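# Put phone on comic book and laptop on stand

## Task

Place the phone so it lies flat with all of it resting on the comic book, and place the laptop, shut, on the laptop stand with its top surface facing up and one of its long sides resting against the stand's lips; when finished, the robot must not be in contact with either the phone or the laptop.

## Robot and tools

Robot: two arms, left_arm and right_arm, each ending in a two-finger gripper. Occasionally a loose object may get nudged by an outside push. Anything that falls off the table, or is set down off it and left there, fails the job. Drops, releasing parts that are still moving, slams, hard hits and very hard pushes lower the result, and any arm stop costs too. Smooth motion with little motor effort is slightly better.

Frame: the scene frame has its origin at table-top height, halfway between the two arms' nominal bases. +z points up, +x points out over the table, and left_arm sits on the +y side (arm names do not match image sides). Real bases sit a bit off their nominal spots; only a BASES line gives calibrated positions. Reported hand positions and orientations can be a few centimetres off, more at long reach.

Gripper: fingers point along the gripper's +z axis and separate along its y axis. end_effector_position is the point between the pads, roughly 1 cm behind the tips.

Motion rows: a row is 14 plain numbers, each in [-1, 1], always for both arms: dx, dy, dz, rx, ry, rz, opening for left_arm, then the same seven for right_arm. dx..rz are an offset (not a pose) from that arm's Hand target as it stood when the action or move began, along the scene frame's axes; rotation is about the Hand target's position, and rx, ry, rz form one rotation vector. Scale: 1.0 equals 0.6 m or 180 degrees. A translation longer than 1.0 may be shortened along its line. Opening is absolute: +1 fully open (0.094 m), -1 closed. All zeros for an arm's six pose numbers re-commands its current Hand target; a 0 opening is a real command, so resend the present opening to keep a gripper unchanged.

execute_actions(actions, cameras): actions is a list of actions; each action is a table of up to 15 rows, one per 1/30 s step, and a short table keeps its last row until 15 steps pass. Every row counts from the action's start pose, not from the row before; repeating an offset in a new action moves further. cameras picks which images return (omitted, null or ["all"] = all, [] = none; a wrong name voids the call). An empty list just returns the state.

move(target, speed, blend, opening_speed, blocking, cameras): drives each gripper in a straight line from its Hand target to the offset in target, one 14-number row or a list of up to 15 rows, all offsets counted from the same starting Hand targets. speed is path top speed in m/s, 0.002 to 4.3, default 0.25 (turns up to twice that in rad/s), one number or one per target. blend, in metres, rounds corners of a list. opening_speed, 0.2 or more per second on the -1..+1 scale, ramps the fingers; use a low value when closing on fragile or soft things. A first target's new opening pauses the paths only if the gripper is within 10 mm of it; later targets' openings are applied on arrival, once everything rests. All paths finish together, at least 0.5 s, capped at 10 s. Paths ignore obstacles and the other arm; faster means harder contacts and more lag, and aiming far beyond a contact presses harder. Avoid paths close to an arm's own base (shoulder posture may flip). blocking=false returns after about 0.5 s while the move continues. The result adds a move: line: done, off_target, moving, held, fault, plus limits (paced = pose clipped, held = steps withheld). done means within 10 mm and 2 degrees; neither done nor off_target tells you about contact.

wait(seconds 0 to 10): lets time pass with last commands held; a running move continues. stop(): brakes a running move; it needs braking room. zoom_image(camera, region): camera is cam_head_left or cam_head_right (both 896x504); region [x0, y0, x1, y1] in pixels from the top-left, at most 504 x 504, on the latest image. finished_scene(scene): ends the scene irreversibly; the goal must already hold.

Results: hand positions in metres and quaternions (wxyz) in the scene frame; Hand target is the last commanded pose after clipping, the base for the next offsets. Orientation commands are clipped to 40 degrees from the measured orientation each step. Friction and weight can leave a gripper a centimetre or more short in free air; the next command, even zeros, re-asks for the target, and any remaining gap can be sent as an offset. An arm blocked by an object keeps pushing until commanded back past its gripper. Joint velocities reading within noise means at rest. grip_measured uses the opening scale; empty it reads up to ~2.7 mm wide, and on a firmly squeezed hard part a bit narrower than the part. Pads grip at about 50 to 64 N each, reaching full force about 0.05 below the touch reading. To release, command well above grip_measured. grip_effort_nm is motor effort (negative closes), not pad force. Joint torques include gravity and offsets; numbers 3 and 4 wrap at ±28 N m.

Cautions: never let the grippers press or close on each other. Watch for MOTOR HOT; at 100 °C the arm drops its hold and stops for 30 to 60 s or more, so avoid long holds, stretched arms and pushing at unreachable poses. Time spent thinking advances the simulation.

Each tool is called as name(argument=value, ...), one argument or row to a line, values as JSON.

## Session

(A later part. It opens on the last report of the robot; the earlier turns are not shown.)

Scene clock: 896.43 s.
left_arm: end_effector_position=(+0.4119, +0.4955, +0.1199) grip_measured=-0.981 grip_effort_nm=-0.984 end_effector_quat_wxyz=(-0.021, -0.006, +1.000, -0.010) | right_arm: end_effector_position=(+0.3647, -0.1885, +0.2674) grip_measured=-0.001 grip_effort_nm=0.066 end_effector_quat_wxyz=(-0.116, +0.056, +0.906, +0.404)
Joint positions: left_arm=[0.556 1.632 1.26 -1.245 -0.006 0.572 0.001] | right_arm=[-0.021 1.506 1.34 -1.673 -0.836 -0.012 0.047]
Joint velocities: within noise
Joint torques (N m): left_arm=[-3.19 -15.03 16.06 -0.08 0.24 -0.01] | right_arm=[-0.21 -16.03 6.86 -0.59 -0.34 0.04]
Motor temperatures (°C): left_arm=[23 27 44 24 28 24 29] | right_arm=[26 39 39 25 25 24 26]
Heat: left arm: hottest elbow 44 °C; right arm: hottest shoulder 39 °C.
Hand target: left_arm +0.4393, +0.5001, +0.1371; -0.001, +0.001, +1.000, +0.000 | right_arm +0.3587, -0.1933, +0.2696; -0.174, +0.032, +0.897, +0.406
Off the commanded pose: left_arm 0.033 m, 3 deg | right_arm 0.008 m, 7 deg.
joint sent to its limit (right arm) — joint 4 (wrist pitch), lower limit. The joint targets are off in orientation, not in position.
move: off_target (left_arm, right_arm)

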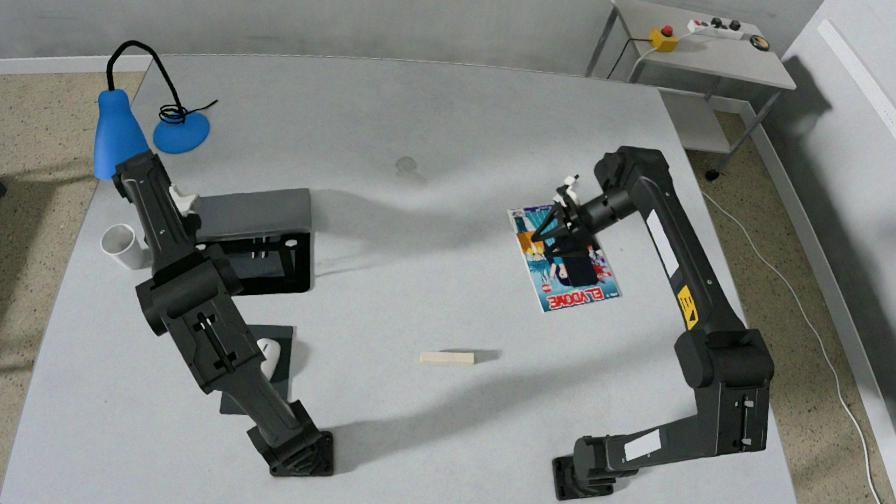

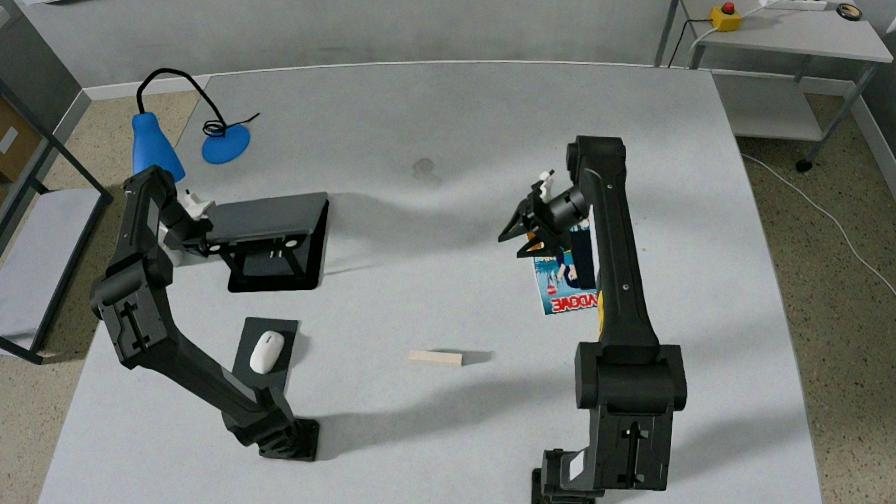

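move(
  target=[0.022,0.004,0.006,0,0,0,-1,0,0,0,0,0,0,0],
  speed=0.03,
)

zoom_image(
  camera="cam_head_left",
  region=[170, 175, 320, 265],
)

zoom_image(
  camera="cam_head_right",
  region=[170, 180, 350, 290],
)

Scene clock: 901.37 s.
left_arm: end_effector_position=(+0.4226, +0.4970, +0.1223) grip_measured=-0.981 grip_effort_nm=-0.984 end_effector_quat_wxyz=(-0.025, -0.006, +1.000, -0.012) | right_arm: end_effector_position=(+0.3647, -0.1885, +0.2674) grip_measured=-0.001 grip_effort_nm=0.061 end_effector_quat_wxyz=(-0.116, +0.056, +0.906, +0.404)
Joint positions: left_arm=[0.546 1.659 1.301 -1.268 -0.006 0.562 0.001] | right_arm=[-0.021 1.506 1.34 -1.673 -0.836 -0.012 0.047]
Joint velocities: within noise
Joint torques (N m): left_arm=[-3.43 -15.03 16.25 0.16 0.17 -0.04] | right_arm=[-0.32 -15.97 6.87 -0.57 -0.33 0.04]
Motor temperatures (°C): left_arm=[23 27 43 24 28 24 29] | right_arm=[26 39 39 25 25 24 26]
Heat: left arm: hottest elbow 43 °C; right arm: hottest shoulder 39 °C.
Hand target: left_arm +0.4524, +0.5026, +0.1407; -0.001, +0.001, +1.000, +0.000 | right_arm +0.3587, -0.1933, +0.2696; -0.174, +0.032, +0.897, +0.406
Off the commanded pose: left_arm 0.036 m, 3 deg | right_arm 0.008 m, 7 deg.
joint sent to its limit (right arm) — joint 4 (wrist pitch), lower limit. The joint targets are off in orientation, not in position.
move: off_target (left_arm, right_arm)

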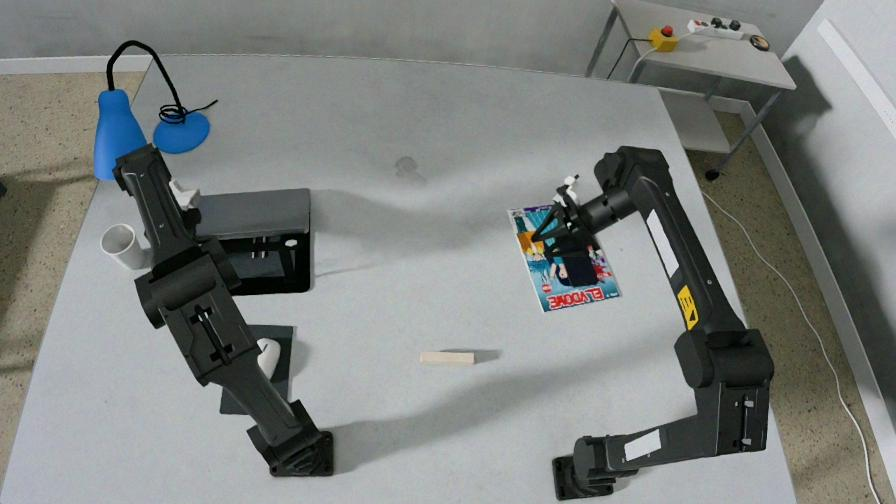

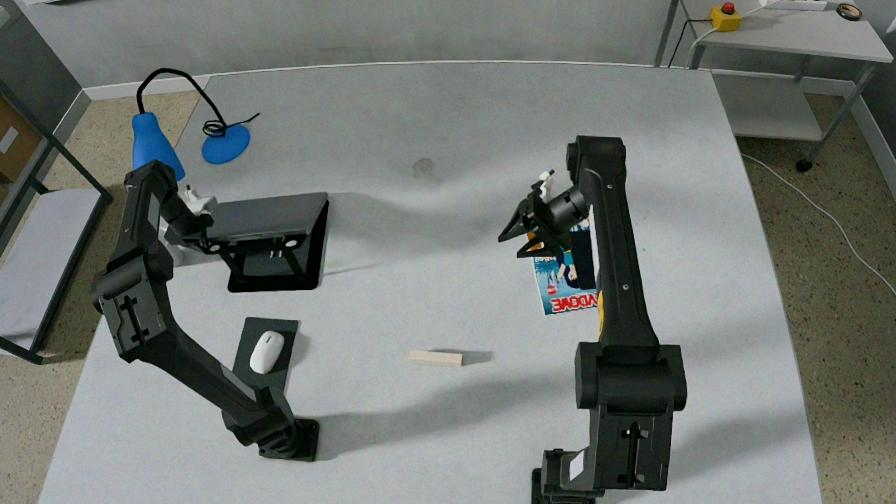

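Scaled by 3.360.

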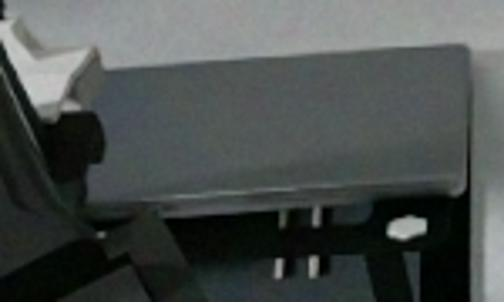

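Scaled by 2.800.

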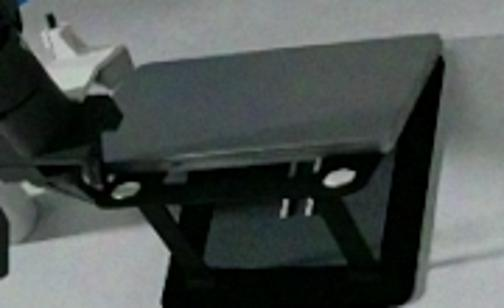

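move(
  target=[0.018,0.003,0.004,0,0,0,-1,0,0,0,0,0,0,0],
  speed=0.03,
)

zoom_image(
  camera="cam_head_left",
  region=[170, 175, 320, 265],
)

zoom_image(
  camera="cam_head_right",
  region=[170, 180, 350, 290],
)

Scene clock: 906.70 s.
left_arm: end_effector_position=(+0.4326, +0.4996, +0.1247) grip_measured=-0.981 grip_effort_nm=-0.984 end_effector_quat_wxyz=(-0.025, -0.007, +1.000, -0.013) | right_arm: end_effector_position=(+0.3647, -0.1885, +0.2674) grip_measured=-0.001 grip_effort_nm=0.061 end_effector_quat_wxyz=(-0.116, +0.056, +0.906, +0.404)
Joint positions: left_arm=[0.539 1.682 1.337 -1.282 -0.006 0.554 0.001] | right_arm=[-0.021 1.506 1.34 -1.673 -0.836 -0.012 0.047]
Joint velocities: within noise
Joint torques (N m): left_arm=[-3.02 -15.79 16.58 0.25 0.21 -0.08] | right_arm=[-0.21 -15.97 6.86 -0.58 -0.34 0.04]
Motor temperatures (°C): left_arm=[23 27 44 24 28 24 29] | right_arm=[26 39 39 25 25 24 26]
Heat: left arm: hottest elbow 44 °C; right arm: hottest shoulder 39 °C.
Hand target: left_arm +0.4633, +0.5044, +0.1431; -0.001, +0.001, +1.000, +0.000 | right_arm +0.3587, -0.1933, +0.2696; -0.174, +0.032, +0.897, +0.406
Off the commanded pose: left_arm 0.036 m, 3 deg | right_arm 0.008 m, 7 deg.
joint sent to its limit (right arm) — joint 4 (wrist pitch), lower limit. The joint targets are off in orientation, not in position.
move: off_target (left_arm, right_arm)

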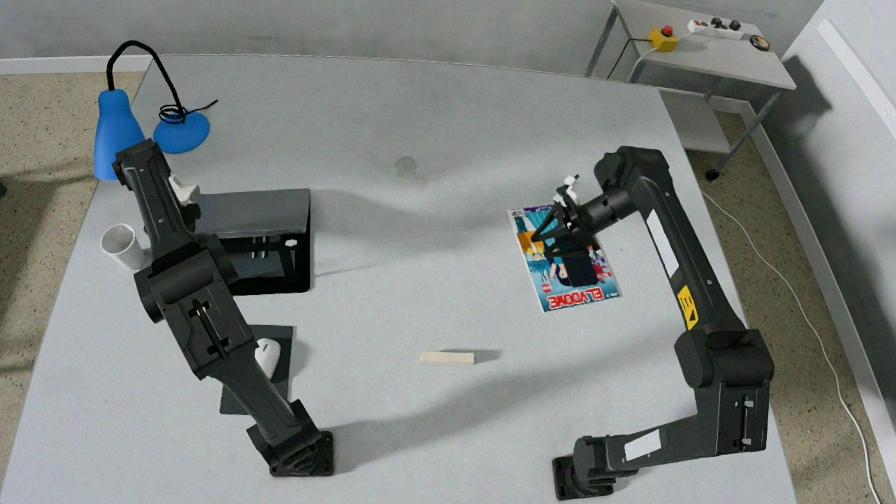

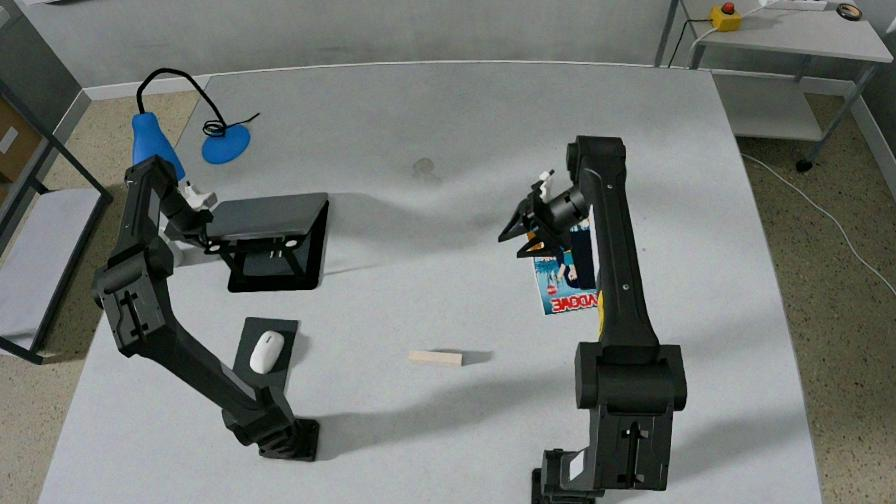

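Scaled by 3.360.

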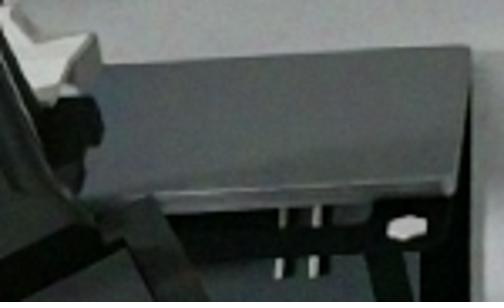

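Scaled by 2.800.

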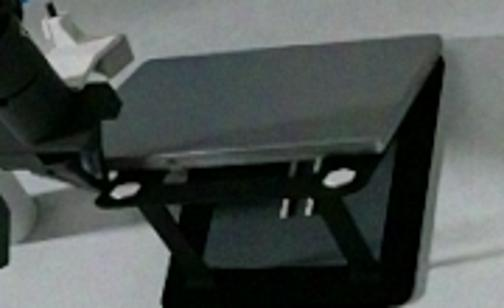

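move(
  target=[
    [-0.12,0.0,0.0,0,0,0,-1,0,0,0,0,0,0,0],
    [-0.2,-0.1,0.3,0,0,0,-1,0,0,0,0,0,0,0],
  ],
  speed=0.08,
)

zoom_image(
  camera="cam_head_left",
  region=[160, 175, 330, 305],
)

zoom_image(
  camera="cam_head_right",
  region=[170, 180, 340, 310],
)

zoom_image(
  camera="cam_head_left",
  region=[220, 175, 320, 215],
)

zoom_image(
  camera="cam_head_right",
  region=[240, 180, 340, 220],
)

Scene clock: 920.37 s.
left_arm: end_effector_position=(+0.3306, +0.4433, +0.2925) grip_measured=-0.981 grip_effort_nm=-0.989 end_effector_quat_wxyz=(-0.016, -0.002, +1.000, -0.009) | right_arm: end_effector_position=(+0.3647, -0.1885, +0.2674) grip_measured=-0.001 grip_effort_nm=0.066 end_effector_quat_wxyz=(-0.116, +0.056, +0.906, +0.404)
Joint positions: left_arm=[0.561 1.306 1.37 -1.67 -0.003 0.585 0.001] | right_arm=[-0.021 1.506 1.34 -1.673 -0.836 -0.012 0.047]
Joint velocities: within noise
Joint torques (N m): left_arm=[-3.02 -12.45 16.69 -0.1 0.11 -0.05] | right_arm=[-0.21 -15.97 6.86 -0.58 -0.34 0.03]
Motor temperatures (°C): left_arm=[23 27 43 24 28 24 30] | right_arm=[26 39 39 25 25 24 26]
Heat: left arm: hottest elbow 43 °C; right arm: hottest shoulder 39 °C.
Hand target: left_arm +0.3433, +0.4443, +0.3232; +0.000, +0.001, +1.000, +0.000 | right_arm +0.3587, -0.1933, +0.2696; -0.174, +0.032, +0.897, +0.406
Off the commanded pose: left_arm 0.033 m, 2 deg | right_arm 0.008 m, 7 deg.
joint sent to its limit (left arm) — joint 4 (wrist pitch), lower limit. The joint targets still meet the commanded pose.
joint sent to its limit (right arm) — joint 4 (wrist pitch), lower limit. The joint targets are off in orientation, not in position.
move: off_target (left_arm, right_arm)

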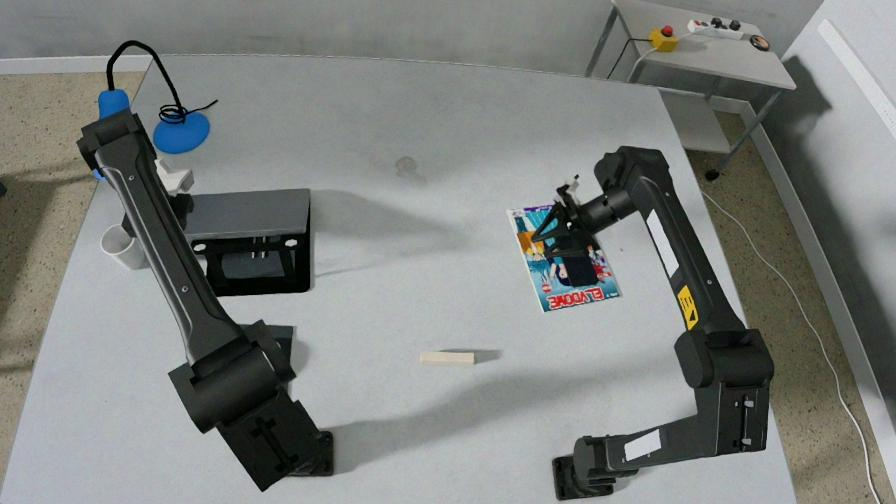

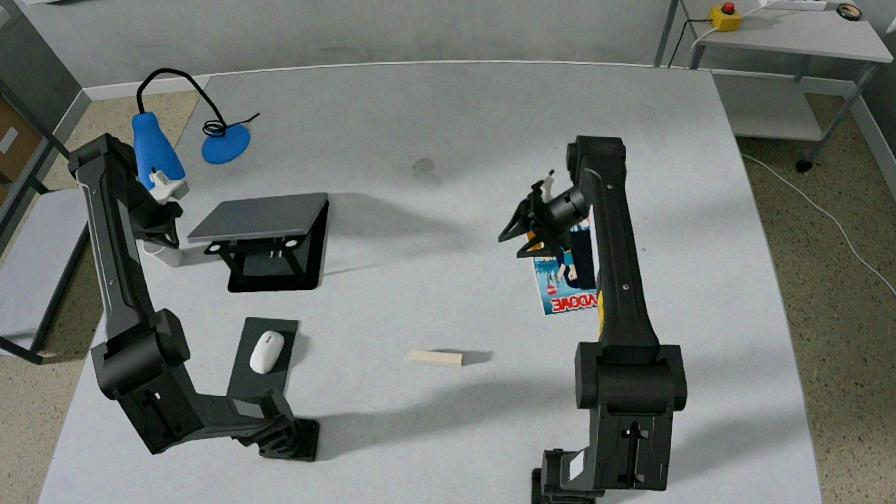

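Scaled by 2.965.

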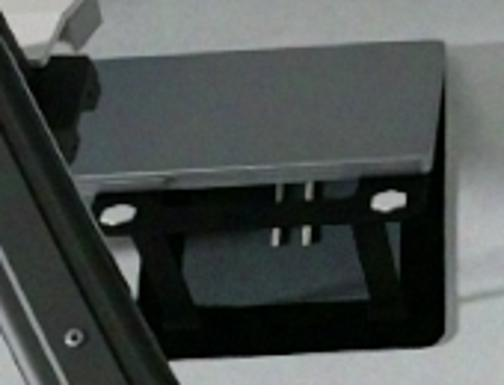

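Scaled by 2.965.

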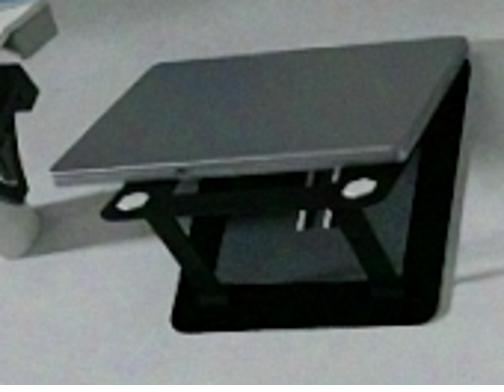

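Scaled by 5.040.

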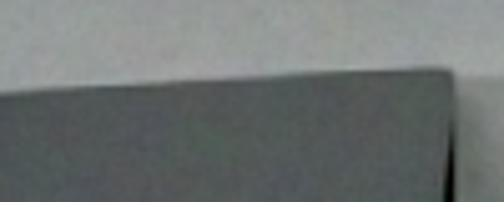

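Scaled by 5.040.

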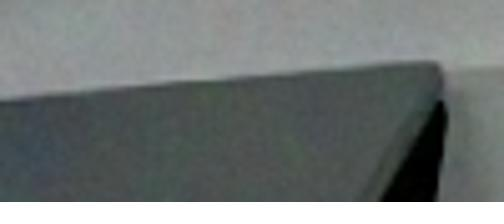

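move(
  target=[-0.1,0,0,0,0,0,-1,0,0,0,0,0,0,0],
)

Scene clock: 932.27 s.
left_arm: end_effector_position=(+0.2890, +0.4441, +0.3254) grip_measured=-0.981 grip_effort_nm=-0.989 end_effector_quat_wxyz=(+0.027, +0.002, +0.999, +0.023) | right_arm: end_effector_position=(+0.3647, -0.1885, +0.2674) grip_measured=-0.001 grip_effort_nm=0.061 end_effector_quat_wxyz=(-0.116, +0.056, +0.906, +0.404)
Joint positions: left_arm=[0.634 1.163 1.335 -1.672 -0.003 0.666 0.001] | right_arm=[-0.021 1.506 1.34 -1.673 -0.836 -0.012 0.047]
Joint velocities: within noise
Joint torques (N m): left_arm=[-0.56 -8.82 9.65 0.25 0.1 0.1] | right_arm=[-0.26 -16.09 6.84 -0.58 -0.34 0.04]
Motor temperatures (°C): left_arm=[23 27 45 24 28 24 30] | right_arm=[26 39 38 25 25 23 26]
Heat: left arm: hottest elbow 45 °C; right arm: hottest shoulder 39 °C.
Hand target: left_arm +0.2834, +0.4444, +0.3231; -0.001, +0.001, +1.000, +0.000 | right_arm +0.3587, -0.1933, +0.2696; -0.174, +0.032, +0.897, +0.406
Off the commanded pose: left_arm 0.006 m, 4 deg | right_arm 0.008 m, 7 deg.
joint sent to its limit (left arm) — joint 4 (wrist pitch), lower limit. The joint targets are off in orientation, not in position.
joint sent to its limit (right arm) — joint 4 (wrist pitch), lower limit. The joint targets are off in orientation, not in position.
move: off_target (left_arm, right_arm)

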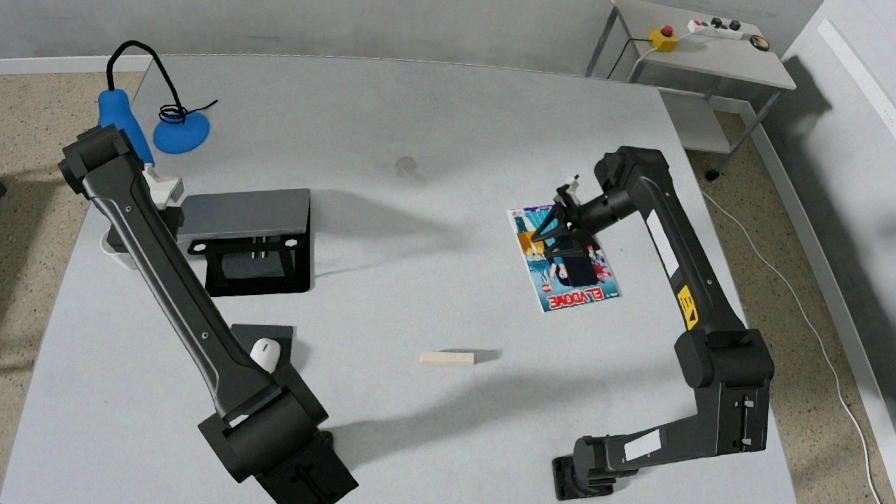

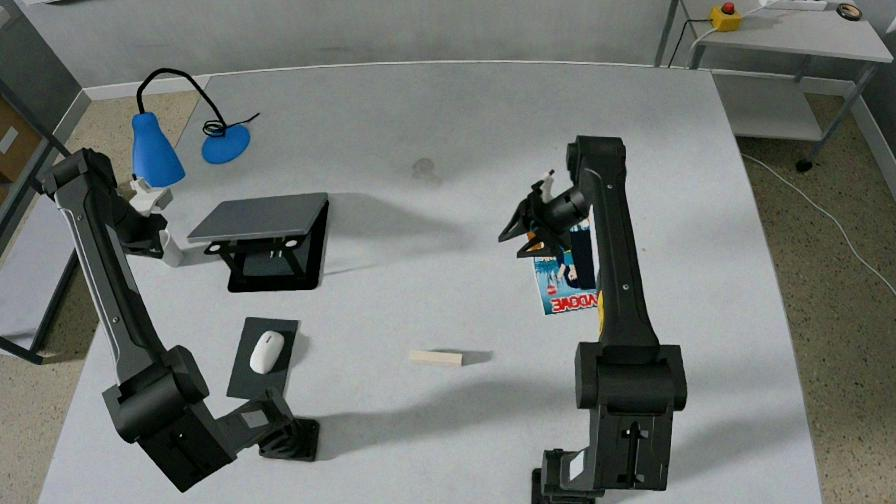

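zoom_image(
  camera="cam_head_right",
  region=[160, 160, 360, 310],
)

zoom_image(
  camera="cam_head_left",
  region=[150, 170, 350, 310],
)

Scaled by 2.520.

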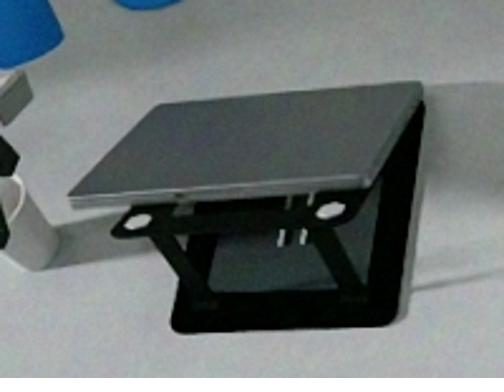

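Scaled by 2.520.

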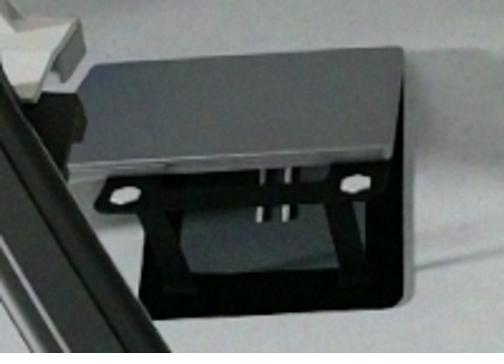

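finished_scene(
  scene=1,
)

The scene is finished: the task was done.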